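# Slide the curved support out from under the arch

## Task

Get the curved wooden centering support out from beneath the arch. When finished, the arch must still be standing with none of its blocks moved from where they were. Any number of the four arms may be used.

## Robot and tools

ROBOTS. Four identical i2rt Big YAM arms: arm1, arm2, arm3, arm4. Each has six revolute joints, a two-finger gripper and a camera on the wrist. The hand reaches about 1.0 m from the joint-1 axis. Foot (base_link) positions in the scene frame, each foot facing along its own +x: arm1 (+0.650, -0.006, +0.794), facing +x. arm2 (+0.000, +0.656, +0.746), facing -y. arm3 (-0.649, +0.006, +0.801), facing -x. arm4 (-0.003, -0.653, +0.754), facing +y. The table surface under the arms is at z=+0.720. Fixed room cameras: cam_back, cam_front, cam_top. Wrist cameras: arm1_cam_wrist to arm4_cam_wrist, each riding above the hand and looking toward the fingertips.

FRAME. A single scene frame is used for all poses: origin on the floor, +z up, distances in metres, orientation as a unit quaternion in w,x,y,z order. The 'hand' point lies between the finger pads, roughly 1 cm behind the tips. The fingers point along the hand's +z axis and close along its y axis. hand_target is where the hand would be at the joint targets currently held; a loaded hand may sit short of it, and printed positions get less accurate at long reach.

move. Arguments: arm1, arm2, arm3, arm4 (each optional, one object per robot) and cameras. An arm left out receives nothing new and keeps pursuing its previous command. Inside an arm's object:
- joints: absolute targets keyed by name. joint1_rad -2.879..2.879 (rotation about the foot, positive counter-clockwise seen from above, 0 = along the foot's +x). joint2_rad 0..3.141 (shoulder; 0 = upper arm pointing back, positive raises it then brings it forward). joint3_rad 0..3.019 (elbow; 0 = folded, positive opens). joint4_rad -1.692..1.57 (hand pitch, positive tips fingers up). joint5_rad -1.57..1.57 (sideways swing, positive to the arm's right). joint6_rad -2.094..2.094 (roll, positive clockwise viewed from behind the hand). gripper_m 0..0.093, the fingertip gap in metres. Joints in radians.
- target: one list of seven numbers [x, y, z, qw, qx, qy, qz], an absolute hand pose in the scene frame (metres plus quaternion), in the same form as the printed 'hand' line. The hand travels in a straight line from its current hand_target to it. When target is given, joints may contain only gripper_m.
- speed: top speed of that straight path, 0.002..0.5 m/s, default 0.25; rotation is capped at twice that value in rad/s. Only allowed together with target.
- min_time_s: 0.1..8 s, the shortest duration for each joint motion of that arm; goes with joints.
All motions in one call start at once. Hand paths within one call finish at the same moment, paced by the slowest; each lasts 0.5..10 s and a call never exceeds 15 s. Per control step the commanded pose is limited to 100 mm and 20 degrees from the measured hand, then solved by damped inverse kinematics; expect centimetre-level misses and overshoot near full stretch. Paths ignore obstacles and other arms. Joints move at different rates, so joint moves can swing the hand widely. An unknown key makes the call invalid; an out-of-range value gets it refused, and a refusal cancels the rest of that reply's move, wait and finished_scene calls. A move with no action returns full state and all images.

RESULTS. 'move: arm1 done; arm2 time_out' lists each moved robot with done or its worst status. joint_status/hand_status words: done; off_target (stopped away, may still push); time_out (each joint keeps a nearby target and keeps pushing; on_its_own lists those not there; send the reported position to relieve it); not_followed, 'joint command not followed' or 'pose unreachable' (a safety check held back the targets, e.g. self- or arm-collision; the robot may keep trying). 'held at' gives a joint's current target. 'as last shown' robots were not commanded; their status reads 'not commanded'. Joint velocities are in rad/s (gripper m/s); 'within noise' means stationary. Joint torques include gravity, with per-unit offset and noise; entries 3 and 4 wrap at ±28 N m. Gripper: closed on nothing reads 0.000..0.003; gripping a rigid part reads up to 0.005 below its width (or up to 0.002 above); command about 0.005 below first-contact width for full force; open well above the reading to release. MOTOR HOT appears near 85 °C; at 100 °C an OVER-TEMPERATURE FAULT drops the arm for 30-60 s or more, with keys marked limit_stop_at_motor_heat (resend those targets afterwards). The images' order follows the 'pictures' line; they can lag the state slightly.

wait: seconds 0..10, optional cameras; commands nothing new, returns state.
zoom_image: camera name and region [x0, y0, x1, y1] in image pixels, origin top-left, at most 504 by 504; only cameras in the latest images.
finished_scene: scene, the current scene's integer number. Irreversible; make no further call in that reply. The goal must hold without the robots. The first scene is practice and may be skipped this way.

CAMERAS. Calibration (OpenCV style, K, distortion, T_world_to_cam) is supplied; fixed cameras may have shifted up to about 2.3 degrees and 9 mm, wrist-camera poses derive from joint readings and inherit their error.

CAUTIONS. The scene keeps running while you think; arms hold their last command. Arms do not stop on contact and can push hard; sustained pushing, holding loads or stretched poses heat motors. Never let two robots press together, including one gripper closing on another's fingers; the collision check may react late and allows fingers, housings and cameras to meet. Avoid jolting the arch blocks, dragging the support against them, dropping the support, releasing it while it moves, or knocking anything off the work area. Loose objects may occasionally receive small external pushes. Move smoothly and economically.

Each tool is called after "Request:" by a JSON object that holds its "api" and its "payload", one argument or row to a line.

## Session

Request:
{"api": "move", "payload": {

}}

Scene clock: 0.00 s.
Joint torques (N m): no reading
Motor temperatures (°C): arm1=[36 33 36 29 28 30 31] | arm2=[36 32 32 31 32 28 28] | arm3=[30 38 34 31 29 29 34] | arm4=[33 32 32 35 32 27 32]
Heat: arm1: hottest joint1_rad 36 °C; arm2: hottest joint1_rad 36 °C; arm3: hottest joint2_rad 38 °C; arm4: hottest joint4_rad 35 °C.
Joint velocities: within noise
arm1.joint_positions: joint1_rad=-0.792 joint2_rad=+0.597 joint3_rad=+1.317 joint4_rad=-1.235 joint5_rad=+0.036 joint6_rad=+0.139 gripper_m=+0.09396
arm1.joint_status: not commanded
arm1.hand: x=+0.4866 y=+0.1760 z=+1.3259 quat_wxyz=(-0.185, +0.761, -0.404, -0.473) (m; scene frame)
arm1.hand_target: x=+0.4882 y=+0.1742 z=+1.3369 quat_wxyz=(-0.188, +0.755, -0.401, -0.483) (m; scene frame)
arm1.hand_status: not commanded
arm2.joint_positions: joint1_rad=+0.031 joint2_rad=+0.603 joint3_rad=+1.457 joint4_rad=-1.387 joint5_rad=-0.263 joint6_rad=+0.761 gripper_m=+0.09396
arm2.joint_status: not commanded
arm2.hand: x=+0.0421 y=+0.4486 z=+1.3126 quat_wxyz=(-0.497, -0.768, -0.393, +0.094) (m; scene frame)
arm2.hand_target: x=+0.0421 y=+0.4516 z=+1.3209 quat_wxyz=(-0.505, -0.763, -0.391, +0.098) (m; scene frame)
arm2.hand_status: not commanded
arm3.joint_positions: joint1_rad=+0.554 joint2_rad=+0.643 joint3_rad=+1.438 joint4_rad=-1.241 joint5_rad=+0.294 joint6_rad=+0.554 gripper_m=+0.09396
arm3.joint_status: not commanded
arm3.hand: x=-0.4138 y=+0.1037 z=+1.3791 quat_wxyz=(-0.507, -0.061, -0.841, -0.178) (m; scene frame)
arm3.hand_target: x=-0.4167 y=+0.1018 z=+1.3926 quat_wxyz=(-0.517, -0.063, -0.833, -0.186) (m; scene frame)
arm3.hand_status: not commanded
arm4.joint_positions: joint1_rad=-0.454 joint2_rad=+0.631 joint3_rad=+1.450 joint4_rad=-1.565 joint5_rad=-0.075 joint6_rad=-0.150 gripper_m=+0.09396
arm4.joint_status: not commanded
arm4.hand: x=+0.0668 y=-0.4724 z=+1.2759 quat_wxyz=(-0.346, +0.552, -0.728, -0.214) (m; scene frame)
arm4.hand_target: x=+0.0658 y=-0.4742 z=+1.2836 quat_wxyz=(-0.354, +0.550, -0.724, -0.218) (m; scene frame)
arm4.hand_status: not commanded
pictures: arm1_cam_wrist, arm2_cam_wrist, arm3_cam_wrist, arm4_cam_wrist, cam_back, cam_front, cam_top
camera_calibration:
arm1_cam_wrist: T_world_to_cam=[[0.797319, 0.596147, -0.0942867, -0.368986], [0.509163, -0.748247, -0.4253, 0.451023], [-0.324091, 0.291093, -0.900128, 1.42768], [0, 0, 0, 1]] pos_world=[0.527254, 0.141859, 1.44212]
arm2_cam_wrist: T_world_to_cam=[[-0.701394, 0.201794, -0.683612, 0.835716], [0.409312, 0.899214, -0.154522, -0.212758], [0.583532, -0.388191, -0.713301, 1.21205], [0, 0, 0, 1]] pos_world=[-0.0340186, 0.493179, 1.40298]
arm3_cam_wrist: T_world_to_cam=[[0.0879263, -0.924112, -0.371868, 0.64589], [-0.911985, 0.0754847, -0.403218, 0.172778], [0.400689, 0.374592, -0.83614, 1.40781], [0, 0, 0, 1]] pos_world=[-0.463312, 0.0564809, 1.48697]
arm4_cam_wrist: T_world_to_cam=[[0.951578, -0.295641, 0.084239, -0.312856], [-0.273853, -0.939752, -0.204623, -0.161551], [0.139659, 0.171646, -0.975209, 1.44366], [0, 0, 0, 1]] pos_world=[0.0518457, -0.492109, 1.40116]

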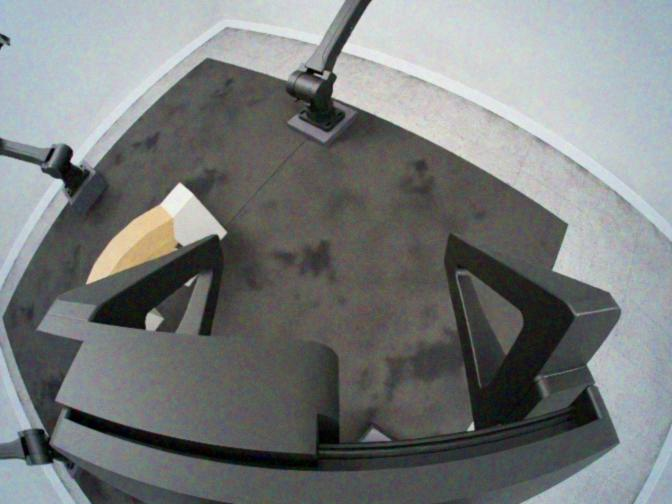

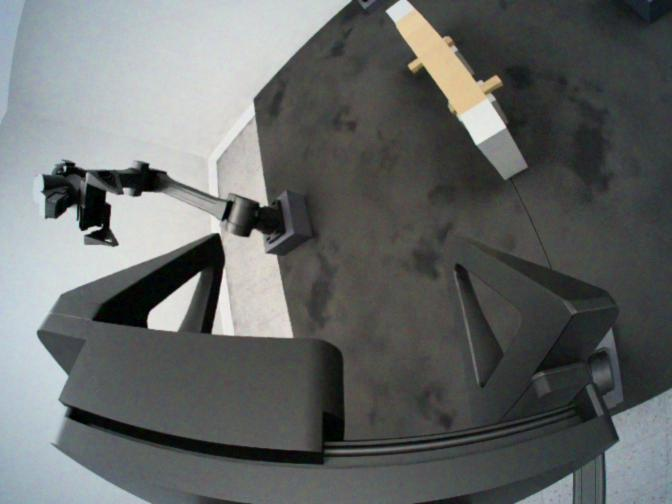

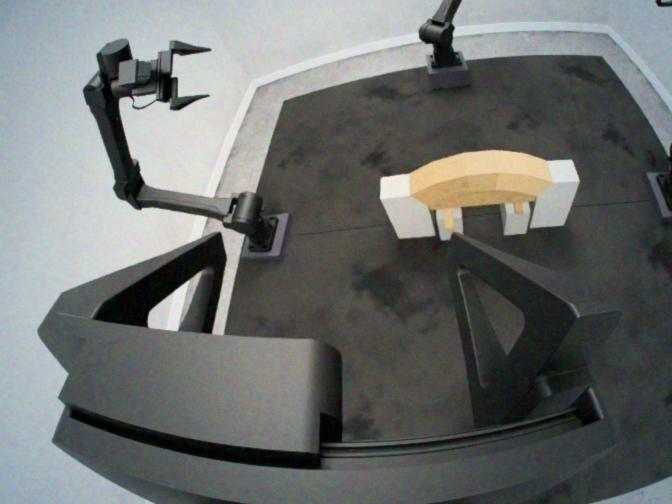

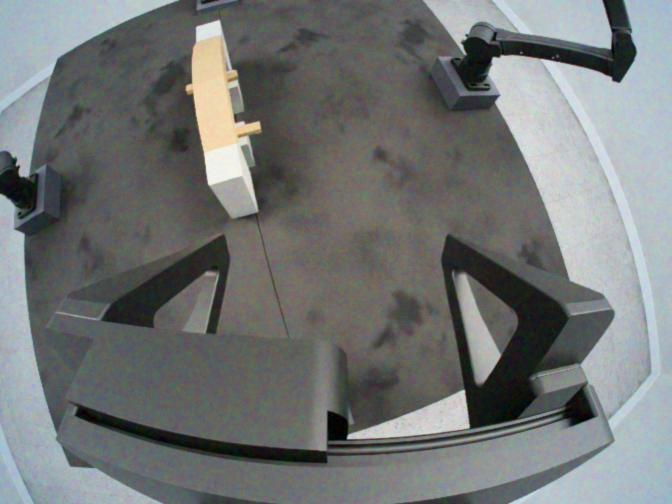

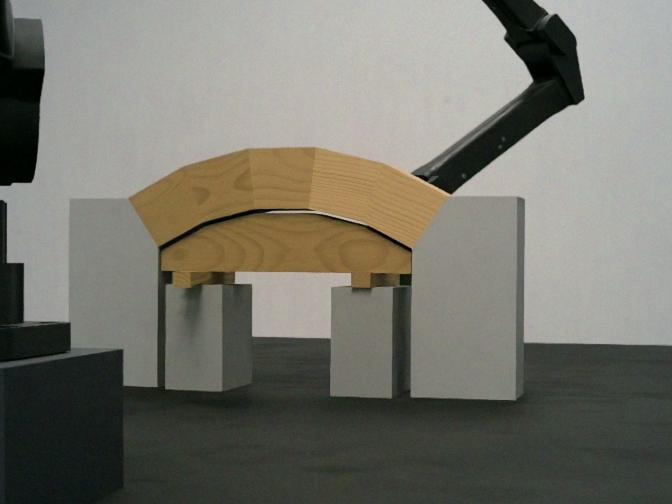

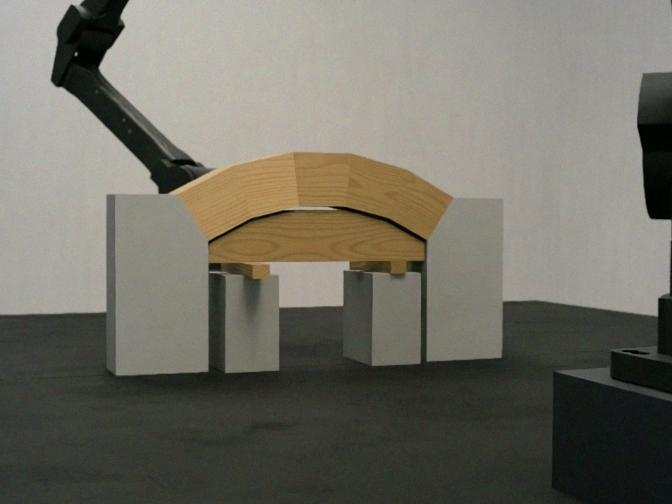

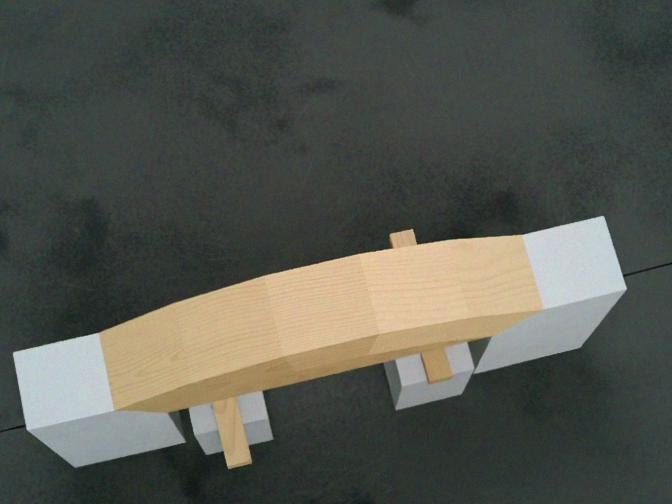

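Request:
{"api": "move", "payload": {
  "arm1": {"joints": {"joint1_rad": 0.105, "joint2_rad": 1.532, "joint3_rad": 0.32, "joint4_rad": 1.213, "joint5_rad": 0.169, "joint6_rad": 0.019, "gripper_m": 0.088}, "min_time_s": 2.0},
  "arm3": {"joints": {"joint1_rad": 0.084, "joint2_rad": 1.72, "joint3_rad": 0.15, "joint4_rad": 1.53, "joint5_rad": 0.2, "joint6_rad": 1.57, "gripper_m": 0.093}, "min_time_s": 2.0},
  "cameras": ["arm1_cam_wrist", "arm3_cam_wrist", "cam_back", "cam_front"]
}}

Request:
{"api": "zoom_image", "payload": {
  "camera": "cam_back",
  "region": [120, 180, 460, 320]
}}

Request:
{"api": "zoom_image", "payload": {
  "camera": "cam_front",
  "region": [180, 180, 460, 300]
}}

Scene clock: 4.50 s.
Joint torques (N m): arm1=[0.44 -5.66 3.08 3.6 0.11 -0.23] | arm2=[1.14 3.66 9.32 2.29 -0.02 -0.05] | arm3=[-1.03 -5.71 1.39 2.22 0.01 0.1] | arm4=[-0.73 4.19 8.61 2.11 0 -0.01]
Motor temperatures (°C): arm1=[36 33 36 30 28 30 31] | arm2=[36 32 32 31 32 28 28] | arm3=[30 38 35 31 29 29 34] | arm4=[33 32 32 35 31 27 32]
Heat: arm1: hottest joint1_rad 36 °C; arm2: hottest joint1_rad 36 °C; arm3: hottest joint2_rad 38 °C; arm4: hottest joint4_rad 35 °C.
move: arm1 done; arm3 done
Joint velocities: within noise
arm1.joint_positions: joint1_rad=+0.093 joint2_rad=+1.518 joint3_rad=+0.329 joint4_rad=+1.188 joint5_rad=+0.166 joint6_rad=+0.031 gripper_m=+0.08809
arm1.joint_status: all done
arm1.hand: x=+0.1925 y=-0.0092 z=+0.9531 quat_wxyz=(-0.027, +0.705, -0.043, -0.708) (m; scene frame)
arm1.hand_target: x=+0.1954 y=-0.0140 z=+0.9498 quat_wxyz=(-0.028, +0.704, -0.035, -0.708) (m; scene frame)
arm1.hand_status: not commanded
arm2, arm4: as last shown
arm3.joint_positions: joint1_rad=+0.094 joint2_rad=+1.707 joint3_rad=+0.154 joint4_rad=+1.509 joint5_rad=+0.203 joint6_rad=+1.560 gripper_m=+0.09309
arm3.joint_status: all done
arm3.hand: x=-0.2555 y=+0.0229 z=+0.9015 quat_wxyz=(-0.511, -0.524, -0.501, -0.463) (m; scene frame)
arm3.hand_target: x=-0.2570 y=+0.0194 z=+0.9011 quat_wxyz=(-0.511, -0.527, -0.495, -0.465) (m; scene frame)
arm3.hand_status: not commanded
pictures: arm1_cam_wrist, arm3_cam_wrist, cam_back, cam_front
camera_calibration:
arm1_cam_wrist: T_world_to_cam=[[0.112076, 0.993453, -0.0221242, 0.00753625], [0.573334, -0.0828332, -0.815124, 0.668845], [-0.81162, 0.0786714, -0.578864, 0.836474], [0, 0, 0, 1]] pos_world=[0.294583, -0.0178909, 1.02956]
arm3_cam_wrist: T_world_to_cam=[[-0.0378248, -0.0194726, -0.999095, 0.892302], [-0.552097, 0.833767, 0.00465157, -0.162404], [0.832922, 0.551773, -0.0422878, 0.366129], [0, 0, 0, 1]] pos_world=[-0.360868, -0.0492378, 0.907732]

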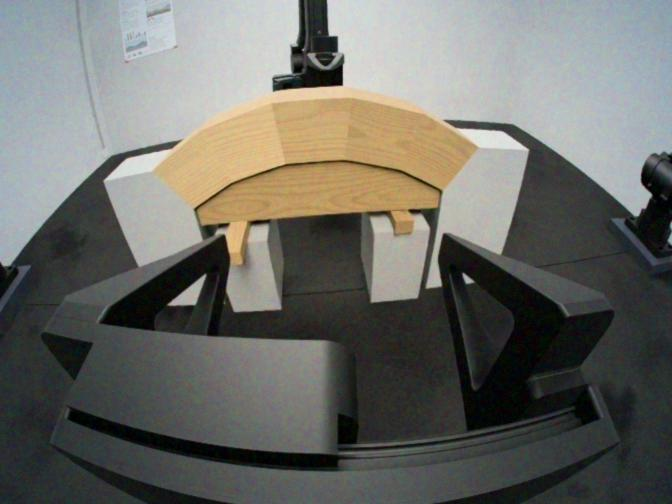

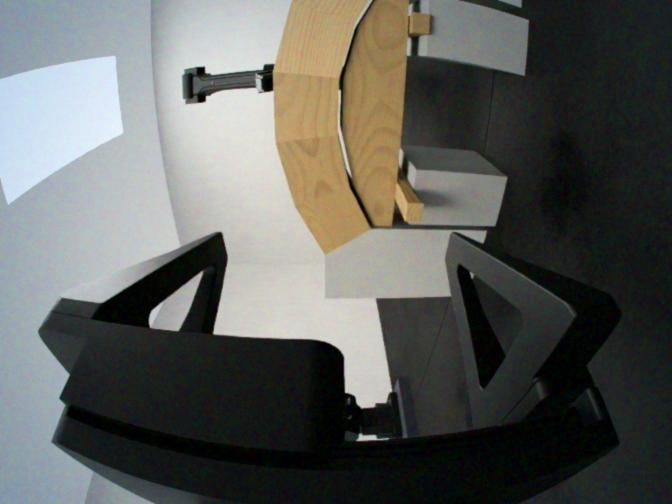

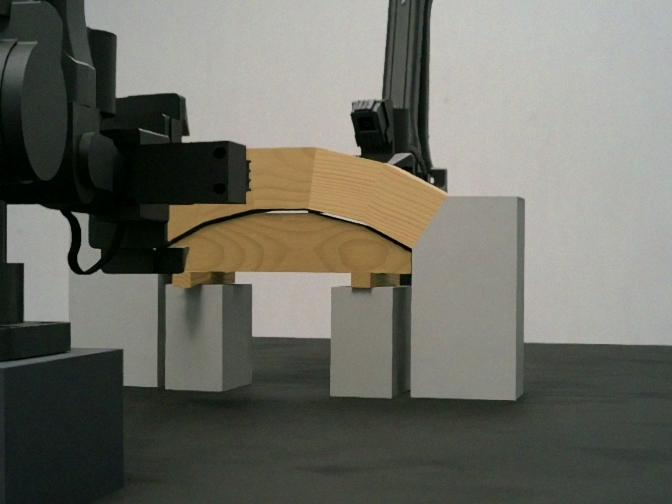

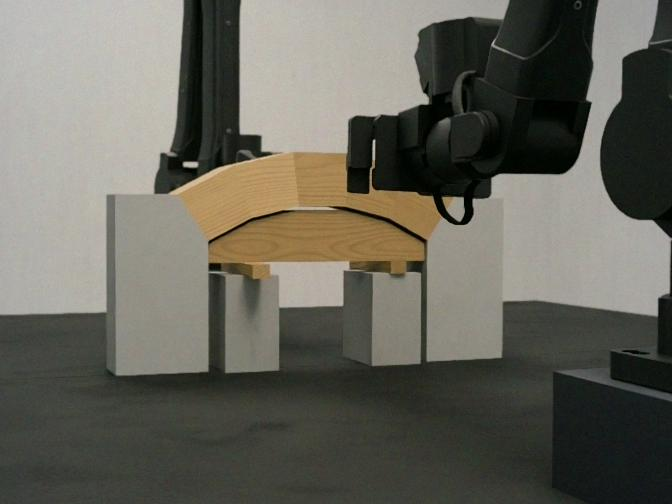

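Scaled by 1.482 from the camera's 672x504 image, which has a finer 960x720 frame.

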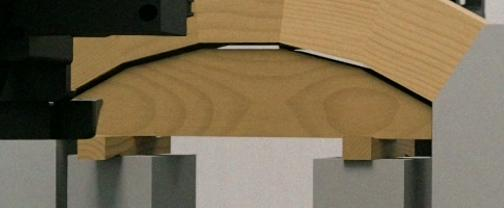

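Scaled by 1.800 from the camera's 672x504 image, which has a finer 960x720 frame.

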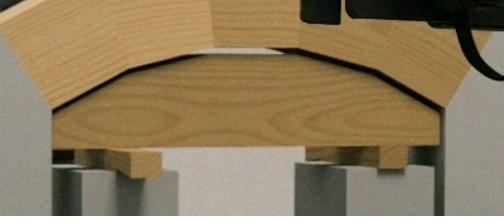

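Request:
{"api": "zoom_image", "payload": {
  "camera": "arm3_cam_wrist",
  "region": [320, 0, 520, 250]
}}

Request:
{"api": "zoom_image", "payload": {
  "camera": "arm1_cam_wrist",
  "region": [190, 150, 460, 290]
}}

Scaled by 2.016 from the camera's 672x504 image, which has a finer 960x720 frame.

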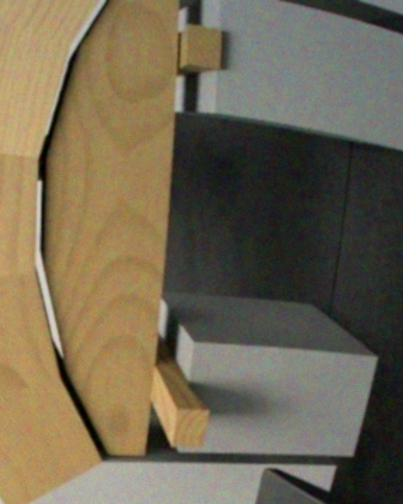

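Scaled by 1.867 from the camera's 672x504 image, which has a finer 960x720 frame.

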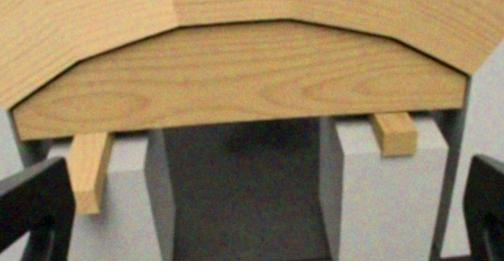

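Request:
{"api": "zoom_image", "payload": {
  "camera": "cam_front",
  "region": [200, 255, 300, 290]
}}

Request:
{"api": "zoom_image", "payload": {
  "camera": "cam_front",
  "region": [335, 255, 435, 290]
}}

Request:
{"api": "zoom_image", "payload": {
  "camera": "cam_back",
  "region": [150, 262, 250, 297]
}}

Request:
{"api": "zoom_image", "payload": {
  "camera": "cam_back",
  "region": [325, 262, 425, 297]
}}

Scaled by 5.040 from the camera's 672x504 image, which has a finer 960x720 frame.

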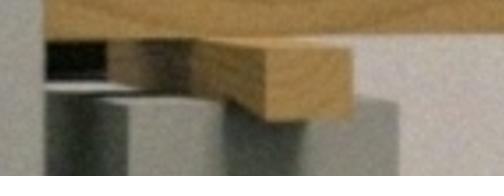

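Scaled by 5.040 from the camera's 672x504 image, which has a finer 960x720 frame.

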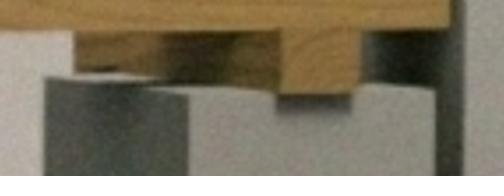

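Scaled by 5.040 from the camera's 672x504 image, which has a finer 960x720 frame.

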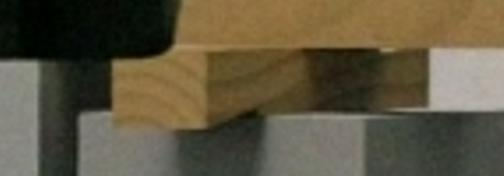

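Scaled by 5.040 from the camera's 672x504 image, which has a finer 960x720 frame.

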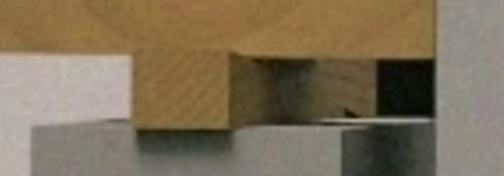

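Request:
{"api": "move", "payload": {
  "arm1": {"target": [0.055, -0.019, 0.872, 0.0276, -0.7066, 0.0276, 0.7066], "speed": 0.15},
  "arm3": {"target": [-0.12, -0.011, 0.853, 0.511, 0.52, 0.495, 0.473], "speed": 0.15},
  "arm2": {"joints": {"joint1_rad": -0.45, "joint2_rad": 1.75, "joint3_rad": 0.35, "joint4_rad": 1.4, "joint5_rad": -0.45, "joint6_rad": 1.5, "gripper_m": 0.05}, "min_time_s": 2.0},
  "cameras": ["arm1_cam_wrist", "arm3_cam_wrist", "cam_back"]
}}

Scene clock: 11.33 s.
Joint torques (N m): arm1=[-0.91 -11.34 5.01 3.03 -0.11 -0.23] | arm2=[0.38 -6.71 2.89 2.91 -0.12 -0.01] | arm3=[-1.03 -10.4 4.34 0.99 -0.01 0.03] | arm4=[-0.85 4.01 8.59 2.02 0.01 0.01]
Motor temperatures (°C): arm1=[36 34 36 30 28 30 31] | arm2=[36 32 33 31 32 28 28] | arm3=[30 38 35 31 29 29 34] | arm4=[33 32 32 35 31 27 32]
Heat: arm1: hottest joint1_rad 36 °C; arm2: hottest joint1_rad 36 °C; arm3: hottest joint2_rad 38 °C; arm4: hottest joint4_rad 35 °C.
move: arm1 done; arm2 done; arm3 done
Joint velocities: within noise
arm1.joint_positions: joint1_rad=+0.093 joint2_rad=+1.984 joint3_rad=+0.687 joint4_rad=+1.276 joint5_rad=+0.143 joint6_rad=+0.021 gripper_m=+0.08809
arm1.joint_status: not commanded
arm1.hand: x=+0.0648 y=-0.0210 z=+0.8733 quat_wxyz=(-0.023, +0.712, -0.031, -0.701) (m; scene frame)
arm1.hand_target: x=+0.0554 y=-0.0189 z=+0.8722 quat_wxyz=(-0.028, +0.707, -0.028, -0.707) (m; scene frame)
arm1.hand_status: done (0.010 m and 1.1 deg from the pose sent, 0.160 m and 1.7 deg at the start)
arm2.joint_positions: joint1_rad=-0.441 joint2_rad=+1.742 joint3_rad=+0.358 joint4_rad=+1.382 joint5_rad=-0.446 joint6_rad=+1.489 gripper_m=+0.05013
arm2.joint_status: all done
arm2.hand: x=-0.1474 y=+0.2188 z=+0.8634 quat_wxyz=(-0.706, -0.706, -0.014, +0.044) (m; scene frame)
arm2.hand_target: x=-0.1489 y=+0.2230 z=+0.8613 quat_wxyz=(-0.707, -0.706, -0.008, +0.042) (m; scene frame)
arm2.hand_status: not commanded
arm3.joint_positions: joint1_rad=-0.045 joint2_rad=+2.002 joint3_rad=+0.516 joint4_rad=+1.467 joint5_rad=+0.050 joint6_rad=+1.560 gripper_m=+0.09309
arm3.joint_status: not commanded
arm3.hand: x=-0.1269 y=-0.0067 z=+0.8579 quat_wxyz=(-0.512, -0.516, -0.496, -0.474) (m; scene frame)
arm3.hand_target: x=-0.1202 y=-0.0111 z=+0.8532 quat_wxyz=(-0.511, -0.520, -0.495, -0.473) (m; scene frame)
arm3.hand_status: done (0.010 m and 0.5 deg from the pose sent, 0.148 m and 1.4 deg at the start)
arm4: as last shown
pictures: arm1_cam_wrist, arm3_cam_wrist, cam_back
camera_calibration:
arm1_cam_wrist: T_world_to_cam=[[0.0900795, 0.995892, -0.00915952, 0.0219342], [0.591198, -0.0608712, -0.804226, 0.665911], [-0.80148, 0.0670292, -0.594253, 0.700142], [0, 0, 0, 1]] pos_world=[0.165489, -0.0282393, 0.951806]
arm3_cam_wrist: T_world_to_cam=[[-0.0129517, -0.0129238, -0.999833, 0.856811], [-0.563262, 0.826271, -0.00338397, -0.0611248], [0.826177, 0.563124, -0.0179811, 0.251849], [0, 0, 0, 1]] pos_world=[-0.231404, -0.0802435, 0.860989]

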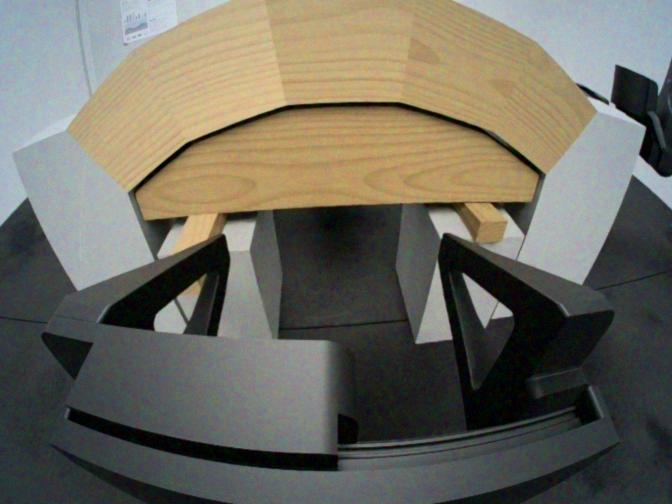

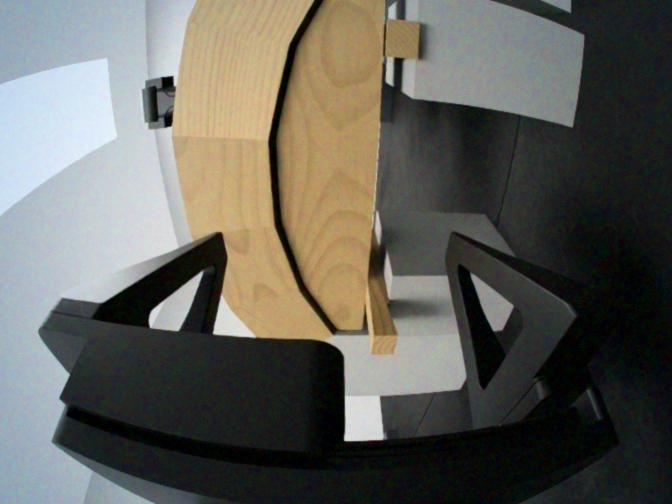

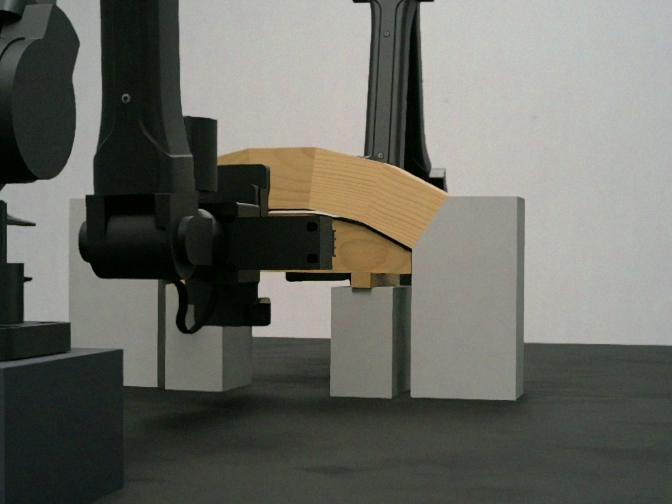

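Request:
{"api": "move", "payload": {
  "arm1": {"target": [0.03, -0.003, 0.892, 0.006, -0.7071, 0.006, 0.7071], "speed": 0.08},
  "arm3": {"target": [-0.088, -0.008, 0.871, 0.511, 0.52, 0.495, 0.473], "speed": 0.08},
  "cameras": ["arm1_cam_wrist", "arm3_cam_wrist"]
}}

Scene clock: 15.03 s.
Joint torques (N m): arm1=[-1.2 -14.86 5.64 1.69 -0.1 -0.23] | arm2=[0.44 -6.65 2.89 2.95 -0.12 0.01] | arm3=[-0.21 -14.27 5.39 1.01 0.28 0.04] | arm4=[-0.91 3.84 8.68 2.02 -0.01 0.05]
Motor temperatures (°C): arm1=[36 34 36 30 28 30 31] | arm2=[36 32 33 31 32 28 28] | arm3=[30 38 35 31 29 29 34] | arm4=[33 32 33 35 31 27 32]
Heat: arm1: hottest joint1_rad 36 °C; arm2: hottest joint1_rad 36 °C; arm3: hottest joint2_rad 38 °C; arm4: hottest joint4_rad 35 °C.
move: arm1 off_target; arm3 off_target
Joint velocities: within noise
arm1.joint_positions: joint1_rad=+0.033 joint2_rad=+1.984 joint3_rad=+0.744 joint4_rad=+1.209 joint5_rad=+0.018 joint6_rad=+0.020 gripper_m=+0.08809
arm1.joint_status: not commanded
arm1.hand: x=+0.0425 y=-0.0080 z=+0.8777 quat_wxyz=(+0.000, +0.716, -0.008, -0.698) (m; scene frame)
arm1.hand_target: x=+0.0308 y=-0.0030 z=+0.8923 quat_wxyz=(-0.006, +0.707, -0.006, -0.707) (m; scene frame)
arm1.hand_status: off_target (0.020 m and 1.7 deg from the pose sent, 0.044 m and 3.6 deg at the start)
arm2, arm4: as last shown
arm2.joint_positions: joint1_rad=-0.441 joint2_rad=+1.742 joint3_rad=+0.358 joint4_rad=+1.382 joint5_rad=-0.446 joint6_rad=+1.490 gripper_m=+0.05013
arm2.hand: x=-0.1474 y=+0.2188 z=+0.8634 quat_wxyz=(-0.706, -0.706, -0.013, +0.044) (m; scene frame)
arm3.joint_positions: joint1_rad=-0.045 joint2_rad=+1.990 joint3_rad=+0.588 joint4_rad=+1.341 joint5_rad=+0.052 joint6_rad=+1.560 gripper_m=+0.09309
arm3.joint_status: not commanded
arm3.hand: x=-0.0994 y=-0.0072 z=+0.8538 quat_wxyz=(-0.502, -0.527, -0.507, -0.463) (m; scene frame)
arm3.hand_target: x=-0.0886 y=-0.0080 z=+0.8711 quat_wxyz=(-0.511, -0.520, -0.495, -0.473) (m; scene frame)
arm3.hand_status: off_target (0.021 m and 2.2 deg from the pose sent, 0.041 m and 0.5 deg at the start)
pictures: arm1_cam_wrist, arm3_cam_wrist
camera_calibration:
arm1_cam_wrist: T_world_to_cam=[[0.0248804, 0.999636, -0.0104642, 0.0150315], [0.602206, -0.0233421, -0.797999, 0.677703], [-0.797953, 0.013553, -0.602567, 0.690662], [0, 0, 0, 1]] pos_world=[0.142625, -0.00856751, 0.957134]
arm3_cam_wrist: T_world_to_cam=[[-0.0552042, -0.0126777, -0.998395, 0.847676], [-0.561415, 0.827279, 0.0205375, -0.0654481], [0.825691, 0.561648, -0.0527868, 0.258938], [0, 0, 0, 1]] pos_world=[-0.203751, -0.0805417, 0.861327]

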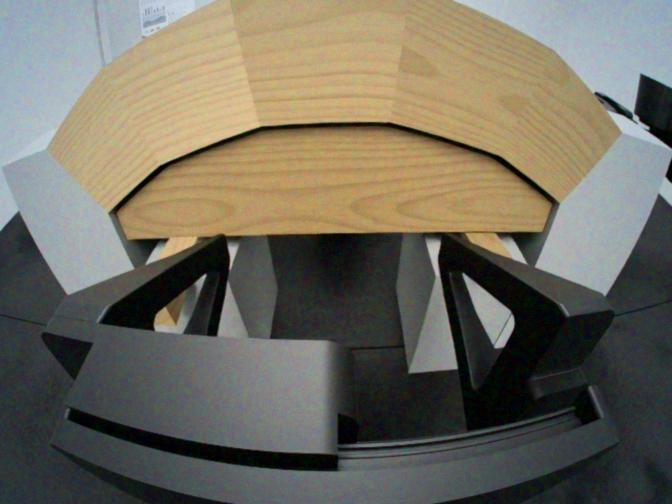

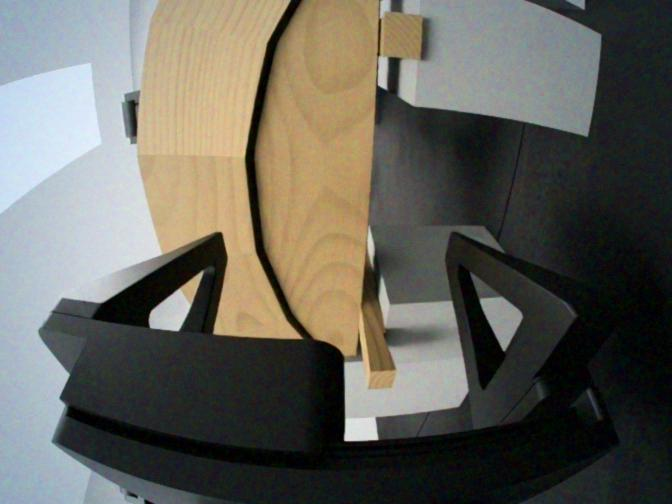

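Request:
{"api": "move", "payload": {
  "arm1": {"target": [0.0, -0.003, 0.899, 0.006, -0.7071, 0.006, 0.7071], "speed": 0.05},
  "arm3": {"target": [-0.083, -0.008, 0.887, 0.511, 0.52, 0.495, 0.473], "speed": 0.05},
  "cameras": ["arm1_cam_wrist", "arm3_cam_wrist"]
}}

Scene clock: 16.63 s.
Joint torques (N m): arm1=[-1.32 -14.33 6.42 1.74 -0.11 -0.24] | arm2=[0.44 -6.71 2.92 2.95 -0.13 0.02] | arm3=[-0.26 -14.51 6.26 0.96 0.27 0.04] | arm4=[-1.08 4.01 8.58 2.13 0 0.04]
Motor temperatures (°C): arm1=[36 34 36 30 28 30 31] | arm2=[35 33 33 31 32 28 28] | arm3=[30 38 35 31 29 29 34] | arm4=[33 32 33 35 31 27 32]
Heat: arm1: hottest joint1_rad 36 °C; arm2: hottest joint1_rad 35 °C; arm3: hottest joint2_rad 38 °C; arm4: hottest joint4_rad 35 °C.
move: arm1 off_target; arm3 off_target
Joint velocities: within noise
arm1.joint_positions: joint1_rad=+0.033 joint2_rad=+1.984 joint3_rad=+0.829 joint4_rad=+1.139 joint5_rad=+0.018 joint6_rad=+0.020 gripper_m=+0.08809
arm1.joint_status: not commanded
arm1.hand: x=+0.0125 y=-0.0084 z=+0.8931 quat_wxyz=(+0.000, +0.711, -0.008, -0.703) (m; scene frame)
arm1.hand_target: x=+0.0006 y=-0.0030 z=+0.8993 quat_wxyz=(-0.006, +0.707, -0.006, -0.707) (m; scene frame)
arm1.hand_status: off_target (0.015 m and 1.0 deg from the pose sent, 0.048 m and 1.7 deg at the start)
arm2, arm4: as last shown
arm3.joint_positions: joint1_rad=-0.045 joint2_rad=+1.939 joint3_rad=+0.591 joint4_rad=+1.282 joint5_rad=+0.052 joint6_rad=+1.560 gripper_m=+0.09309
arm3.joint_status: not commanded
arm3.hand: x=-0.0956 y=-0.0071 z=+0.8671 quat_wxyz=(-0.500, -0.528, -0.508, -0.462) (m; scene frame)
arm3.hand_target: x=-0.0838 y=-0.0080 z=+0.8871 quat_wxyz=(-0.511, -0.520, -0.495, -0.473) (m; scene frame)
arm3.hand_status: off_target (0.024 m and 2.5 deg from the pose sent, 0.037 m and 2.2 deg at the start)
pictures: arm1_cam_wrist, arm3_cam_wrist
camera_calibration:
arm1_cam_wrist: T_world_to_cam=[[0.024564, 0.999638, -0.0109439, 0.0166976], [0.590511, -0.0233421, -0.806692, 0.716007], [-0.806656, 0.0133531, -0.590871, 0.665655], [0, 0, 0, 1]] pos_world=[0.113734, -0.00886702, 0.971096]
arm3_cam_wrist: T_world_to_cam=[[-0.0606115, -0.0125885, -0.998082, 0.860421], [-0.561195, 0.827346, 0.0236452, -0.0663569], [0.825461, 0.561552, -0.0572113, 0.260302], [0, 0, 0, 1]] pos_world=[-0.199957, -0.0804415, 0.875232]

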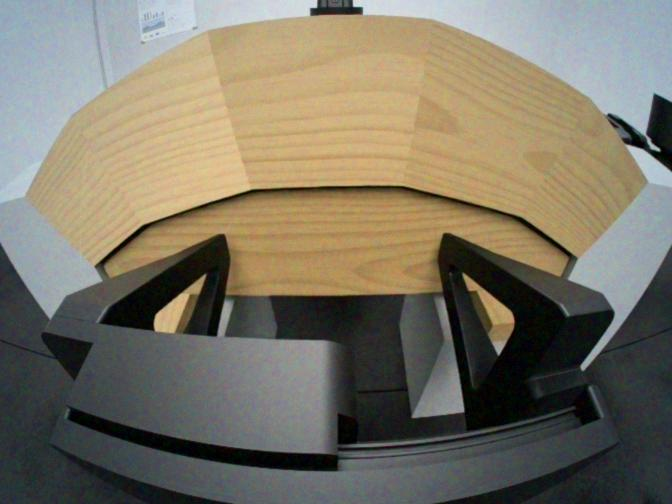

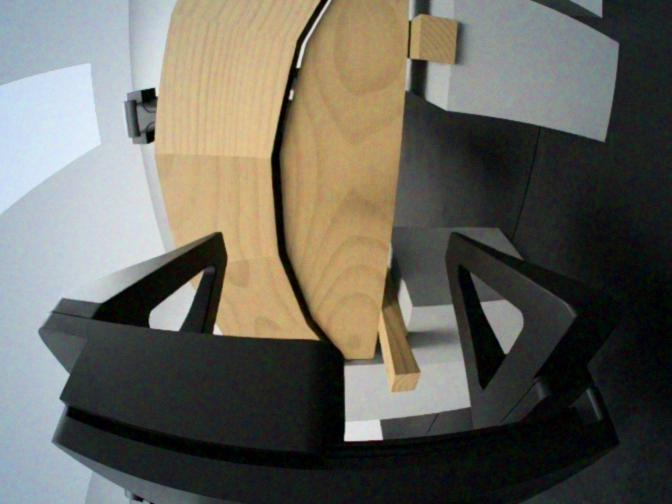

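Request:
{"api": "move", "payload": {
  "arm1": {"target": [-0.035, -0.003, 0.893, 0.006, -0.7071, 0.006, 0.7071], "speed": 0.04},
  "cameras": ["arm1_cam_wrist", "arm3_cam_wrist"]
}}

Scene clock: 18.33 s.
Joint torques (N m): arm1=[-1.2 -13.86 7.8 1.73 -0.08 -0.21] | arm2=[0.38 -6.83 2.92 2.91 -0.14 0] | arm3=[-0.38 -14.51 6.27 1.02 0.27 0.05] | arm4=[-1.32 3.72 8.55 2.09 0 0.02]
Motor temperatures (°C): arm1=[36 34 37 30 28 30 31] | arm2=[35 33 33 31 32 28 28] | arm3=[30 38 35 31 29 29 34] | arm4=[33 32 33 35 31 27 32]
Heat: arm1: hottest joint3_rad 37 °C; arm2: hottest joint1_rad 35 °C; arm3: hottest joint2_rad 38 °C; arm4: hottest joint4_rad 35 °C.
move: arm1 off_target
Joint velocities: within noise
arm1.joint_positions: joint1_rad=+0.033 joint2_rad=+2.025 joint3_rad=+0.921 joint4_rad=+1.093 joint5_rad=+0.018 joint6_rad=+0.018 gripper_m=+0.08809
arm1.joint_status: not commanded
arm1.hand: x=-0.0182 y=-0.0088 z=+0.8938 quat_wxyz=(+0.000, +0.710, -0.007, -0.705) (m; scene frame)
arm1.hand_target: x=-0.0338 y=-0.0029 z=+0.8931 quat_wxyz=(-0.006, +0.707, -0.006, -0.707) (m; scene frame)
arm1.hand_status: off_target (0.018 m and 0.8 deg from the pose sent, 0.048 m and 1.0 deg at the start)
arm2, arm3, arm4: as last shown
pictures: arm1_cam_wrist, arm3_cam_wrist
camera_calibration:
arm1_cam_wrist: T_world_to_cam=[[0.0236411, 0.999681, -0.00885276, 0.0159899], [0.586609, -0.021042, -0.809597, 0.737285], [-0.809525, 0.0139467, -0.58692, 0.637799], [0, 0, 0, 1]] pos_world=[0.0834377, -0.00936601, 0.971382]
arm3_cam_wrist: T_world_to_cam=[[-0.0606115, -0.0125885, -0.998082, 0.860421], [-0.561195, 0.827346, 0.0236452, -0.0663569], [0.825461, 0.561552, -0.0572113, 0.260302], [0, 0, 0, 1]] pos_world=[-0.199957, -0.0804415, 0.875232]

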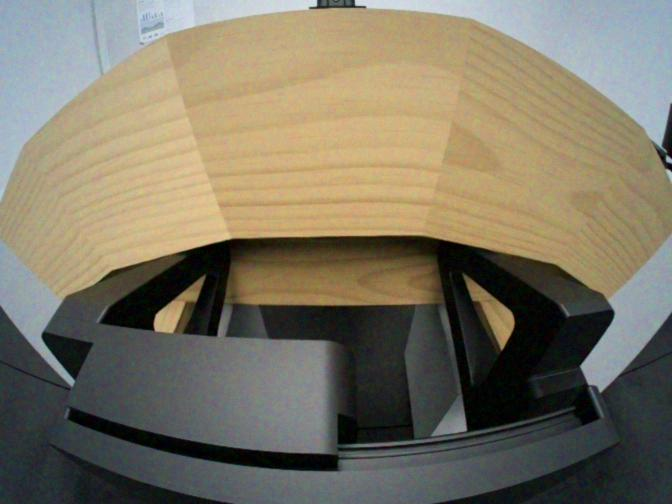

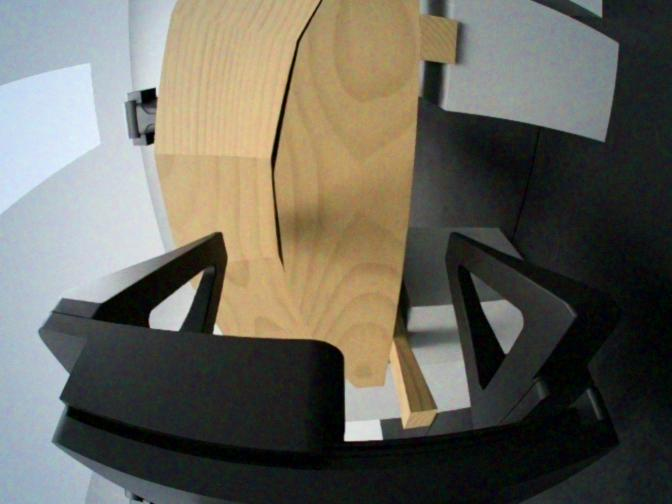

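Request:
{"api": "move", "payload": {
  "arm1": {"target": [-0.047, -0.003, 0.890, 0.006, -0.7071, 0.006, 0.7071], "speed": 0.04},
  "arm3": {"target": [-0.060, -0.008, 0.887, 0.511, 0.52, 0.495, 0.473], "speed": 0.08}
}}

Request:
{"api": "move", "payload": {
  "arm3": {"joints": {"gripper_m": 0.062}},
  "cameras": ["cam_back", "arm3_cam_wrist"]
}}

Scene clock: 19.57 s.
Joint torques (N m): arm1=[-1.26 -14.39 8.17 1.7 -0.04 -0.2] | arm2=[0.32 -6.89 2.92 2.96 -0.13 0.01] | arm3=[-0.32 -12.98 7.1 1.03 0.27 0.04] | arm4=[-1.26 4.37 8.57 1.99 -0.03 -0.01]
Motor temperatures (°C): arm1=[36 34 37 30 28 30 31] | arm2=[35 33 33 31 32 28 28] | arm3=[30 38 35 31 29 29 34] | arm4=[33 32 33 35 31 27 32]
Heat: arm1: hottest joint3_rad 37 °C; arm2: hottest joint1_rad 35 °C; arm3: hottest joint2_rad 38 °C; arm4: hottest joint4_rad 35 °C.
move: arm1 off_target; arm3 off_target
Joint velocities: within noise
arm1.joint_positions: joint1_rad=+0.033 joint2_rad=+2.048 joint3_rad=+0.953 joint4_rad=+1.079 joint5_rad=+0.017 joint6_rad=+0.018 gripper_m=+0.08809
arm1.joint_status: not commanded
arm1.hand: x=-0.0285 y=-0.0089 z=+0.8893 quat_wxyz=(+0.000, +0.711, -0.006, -0.703) (m; scene frame)
arm1.hand_target: x=-0.0456 y=-0.0029 z=+0.8904 quat_wxyz=(-0.006, +0.707, -0.006, -0.707) (m; scene frame)
arm1.hand_status: off_target (0.019 m and 0.9 deg from the pose sent, 0.030 m and 0.8 deg at the start)
arm2, arm4: as last shown
arm3.joint_positions: joint1_rad=-0.045 joint2_rad=+1.939 joint3_rad=+0.654 joint4_rad=+1.239 joint5_rad=+0.052 joint6_rad=+1.560 gripper_m=+0.09309
arm3.joint_status: not commanded
arm3.hand: x=-0.0718 y=-0.0073 z=+0.8782 quat_wxyz=(-0.506, -0.523, -0.503, -0.467) (m; scene frame)
arm3.hand_target: x=-0.0605 y=-0.0080 z=+0.8873 quat_wxyz=(-0.511, -0.520, -0.495, -0.473) (m; scene frame)
arm3.hand_status: off_target (0.015 m and 1.3 deg from the pose sent, 0.041 m and 2.5 deg at the start)
pictures: none

Scene clock: 20.20 s.
Joint torques (N m): arm1=[-1.26 -14.33 8.09 1.76 -0.05 -0.19] | arm2=[0.26 -6.65 2.97 2.96 -0.14 0.02] | arm3=[-0.32 -13.74 6.97 2.07 0.29 0.04] | arm4=[-1.55 3.66 8.44 2.17 0 0.03]
Motor temperatures (°C): arm1=[36 34 37 30 28 30 31] | arm2=[35 33 33 31 32 28 28] | arm3=[30 38 35 31 29 29 34] | arm4=[33 32 33 35 31 27 32]
Heat: arm1: hottest joint3_rad 37 °C; arm2: hottest joint1_rad 35 °C; arm3: hottest joint2_rad 38 °C; arm4: hottest joint4_rad 35 °C.
move: arm3 done
Joint velocities: within noise
arm1.joint_positions: joint1_rad=+0.033 joint2_rad=+2.049 joint3_rad=+0.955 joint4_rad=+1.079 joint5_rad=+0.017 joint6_rad=+0.017 gripper_m=+0.08809
arm1.joint_status: not commanded
arm1.hand: x=-0.0288 y=-0.0089 z=+0.8891 quat_wxyz=(+0.000, +0.711, -0.006, -0.703) (m; scene frame)
arm1.hand_target: x=-0.0457 y=-0.0029 z=+0.8904 quat_wxyz=(-0.006, +0.707, -0.006, -0.707) (m; scene frame)
arm1.hand_status: not commanded
arm2, arm4: as last shown
arm3.joint_positions: joint1_rad=-0.045 joint2_rad=+1.947 joint3_rad=+0.654 joint4_rad=+1.216 joint5_rad=+0.052 joint6_rad=+1.560 gripper_m=+0.06220
arm3.joint_status: all done
arm3.hand: x=-0.0727 y=-0.0073 z=+0.8680 quat_wxyz=(-0.498, -0.530, -0.510, -0.459) (m; scene frame)
arm3.hand_target: x=-0.0605 y=-0.0080 z=+0.8872 quat_wxyz=(-0.511, -0.520, -0.495, -0.473) (m; scene frame)
arm3.hand_status: not commanded
pictures: arm3_cam_wrist, cam_back
camera_calibration:
arm3_cam_wrist: T_world_to_cam=[[-0.0708334, -0.0125787, -0.997409, 0.86142], [-0.560534, 0.827611, 0.0293704, -0.0582222], [0.825097, 0.561162, -0.0656733, 0.24888], [0, 0, 0, 1]] pos_world=[-0.176968, -0.0806411, 0.877242]

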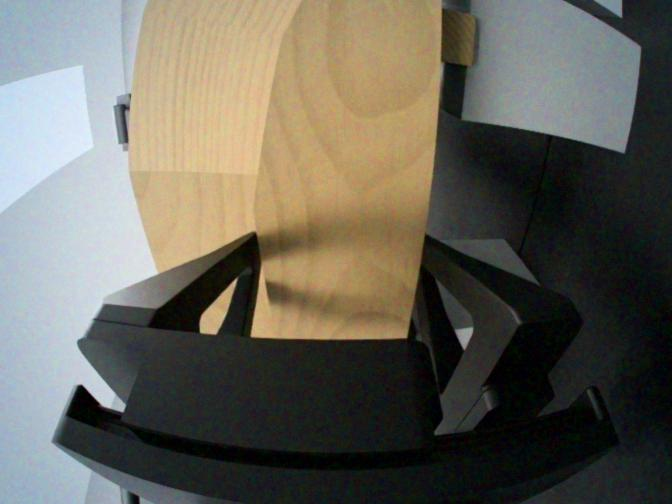

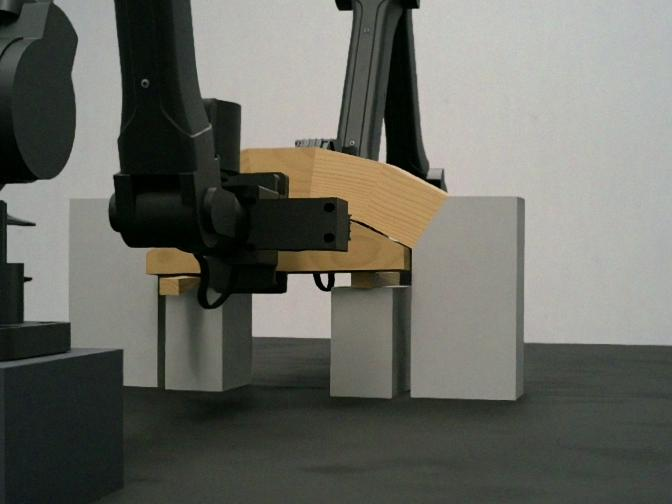

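Request:
{"api": "move", "payload": {
  "arm3": {"target": [-0.060, -0.008, 0.877, 0.511, 0.52, 0.495, 0.473], "speed": 0.05, "joints": {"gripper_m": 0.051}},
  "arm1": {"target": [-0.01, -0.003, 0.890, 0.006, -0.7071, 0.006, 0.7071], "speed": 0.06},
  "cameras": ["cam_back", "arm3_cam_wrist", "cam_front"]
}}

Request:
{"api": "zoom_image", "payload": {
  "camera": "cam_back",
  "region": [130, 180, 460, 320]
}}

Scene clock: 21.77 s.
Joint torques (N m): arm1=[-1.08 -17.49 3.26 3.6 -0.04 -0.19] | arm2=[0.62 -6.65 2.91 2.91 -0.13 0.02] | arm3=[-0.38 -12.28 7.13 2.56 0.28 0.07] | arm4=[-0.91 3.66 8.72 2.14 -0.02 0.02]
Motor temperatures (°C): arm1=[36 34 37 30 28 30 31] | arm2=[35 33 33 31 32 28 28] | arm3=[30 38 35 31 29 29 34] | arm4=[33 32 33 35 31 27 32]
Heat: arm1: hottest joint3_rad 37 °C; arm2: hottest joint1_rad 35 °C; arm3: hottest joint2_rad 38 °C; arm4: hottest joint4_rad 35 °C.
move: arm1 off_target; arm3 off_target
Joint velocities: within noise
arm1.joint_positions: joint1_rad=+0.033 joint2_rad=+2.049 joint3_rad=+0.908 joint4_rad=+1.102 joint5_rad=+0.017 joint6_rad=+0.017 gripper_m=+0.08809
arm1.joint_status: not commanded
arm1.hand: x=-0.0129 y=-0.0087 z=+0.8757 quat_wxyz=(-0.001, +0.719, -0.006, -0.695) (m; scene frame)
arm1.hand_target: x=-0.0101 y=-0.0031 z=+0.8897 quat_wxyz=(-0.006, +0.707, -0.006, -0.707) (m; scene frame)
arm1.hand_status: off_target (0.016 m and 2.0 deg from the pose sent, 0.020 m and 0.9 deg at the start)
arm2: as last shown
arm3.joint_positions: joint1_rad=-0.045 joint2_rad=+1.960 joint3_rad=+0.654 joint4_rad=+1.231 joint5_rad=+0.053 joint6_rad=+1.558 gripper_m=+0.05688
arm3.joint_status: gripper_m off_target (ended at +0.05692, target +0.05100)
arm3.hand: x=-0.0732 y=-0.0074 z=+0.8645 quat_wxyz=(-0.499, -0.529, -0.511, -0.458) (m; scene frame)
arm3.hand_target: x=-0.0608 y=-0.0080 z=+0.8772 quat_wxyz=(-0.511, -0.520, -0.495, -0.473) (m; scene frame)
arm3.hand_status: off_target (0.018 m and 3.0 deg from the pose sent, 0.016 m and 3.1 deg at the start)
arm4.joint_positions: joint1_rad=-0.454 joint2_rad=+0.631 joint3_rad=+1.450 joint4_rad=-1.565 joint5_rad=-0.075 joint6_rad=-0.150 gripper_m=+0.09396
arm4.joint_status: not commanded
arm4.hand: x=+0.0668 y=-0.4724 z=+1.2759 quat_wxyz=(-0.346, +0.552, -0.728, -0.214) (m; scene frame)
arm4.hand_target: x=+0.0658 y=-0.4742 z=+1.2836 quat_wxyz=(-0.354, +0.550, -0.724, -0.218) (m; scene frame)
arm4.hand_status: not commanded
pictures: arm3_cam_wrist, cam_back, cam_front
camera_calibration:
arm3_cam_wrist: T_world_to_cam=[[-0.0691068, -0.0152588, -0.997493, 0.858056], [-0.560488, 0.827749, 0.0261687, -0.0556366], [0.825274, 0.560892, -0.0657555, 0.249227], [0, 0, 0, 1]] pos_world=[-0.177567, -0.0806435, 0.873749]

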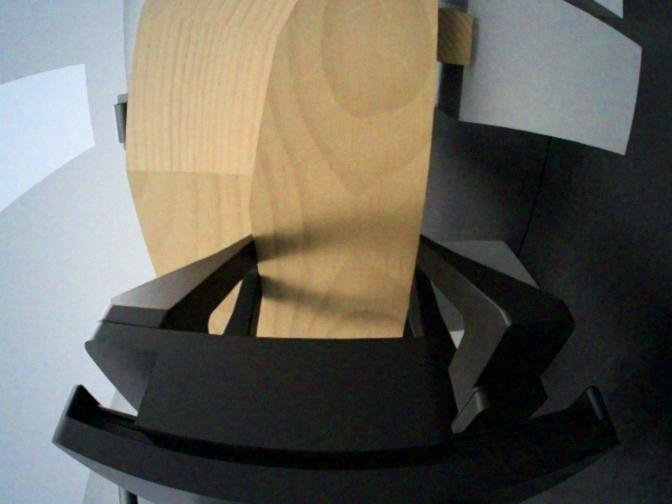

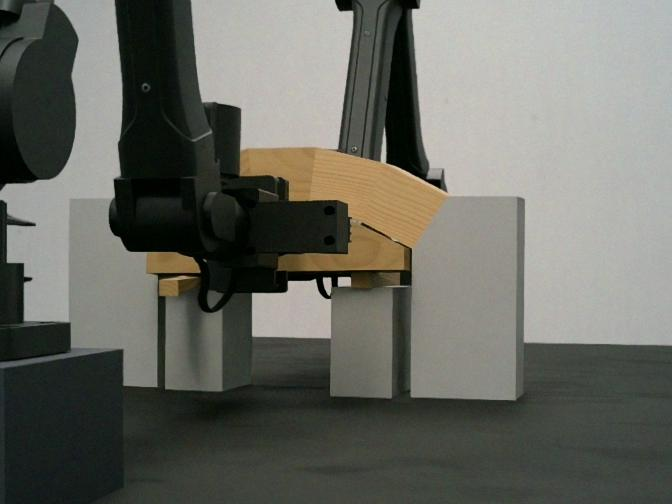

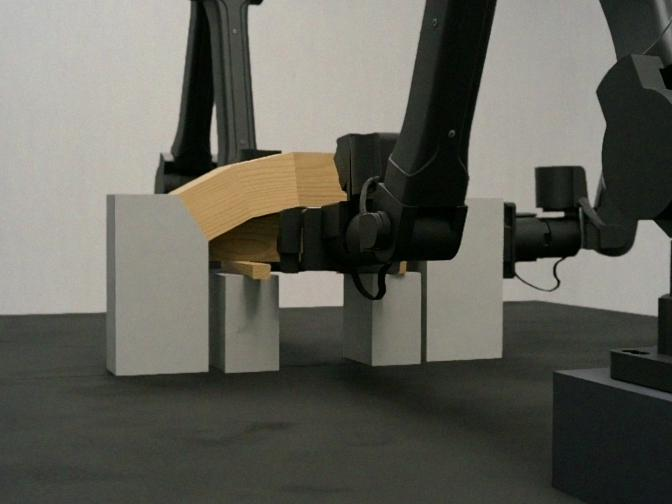

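Scaled by 1.527 from the camera's 672x504 image, which has a finer 960x720 frame.

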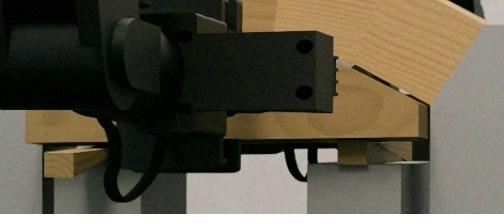

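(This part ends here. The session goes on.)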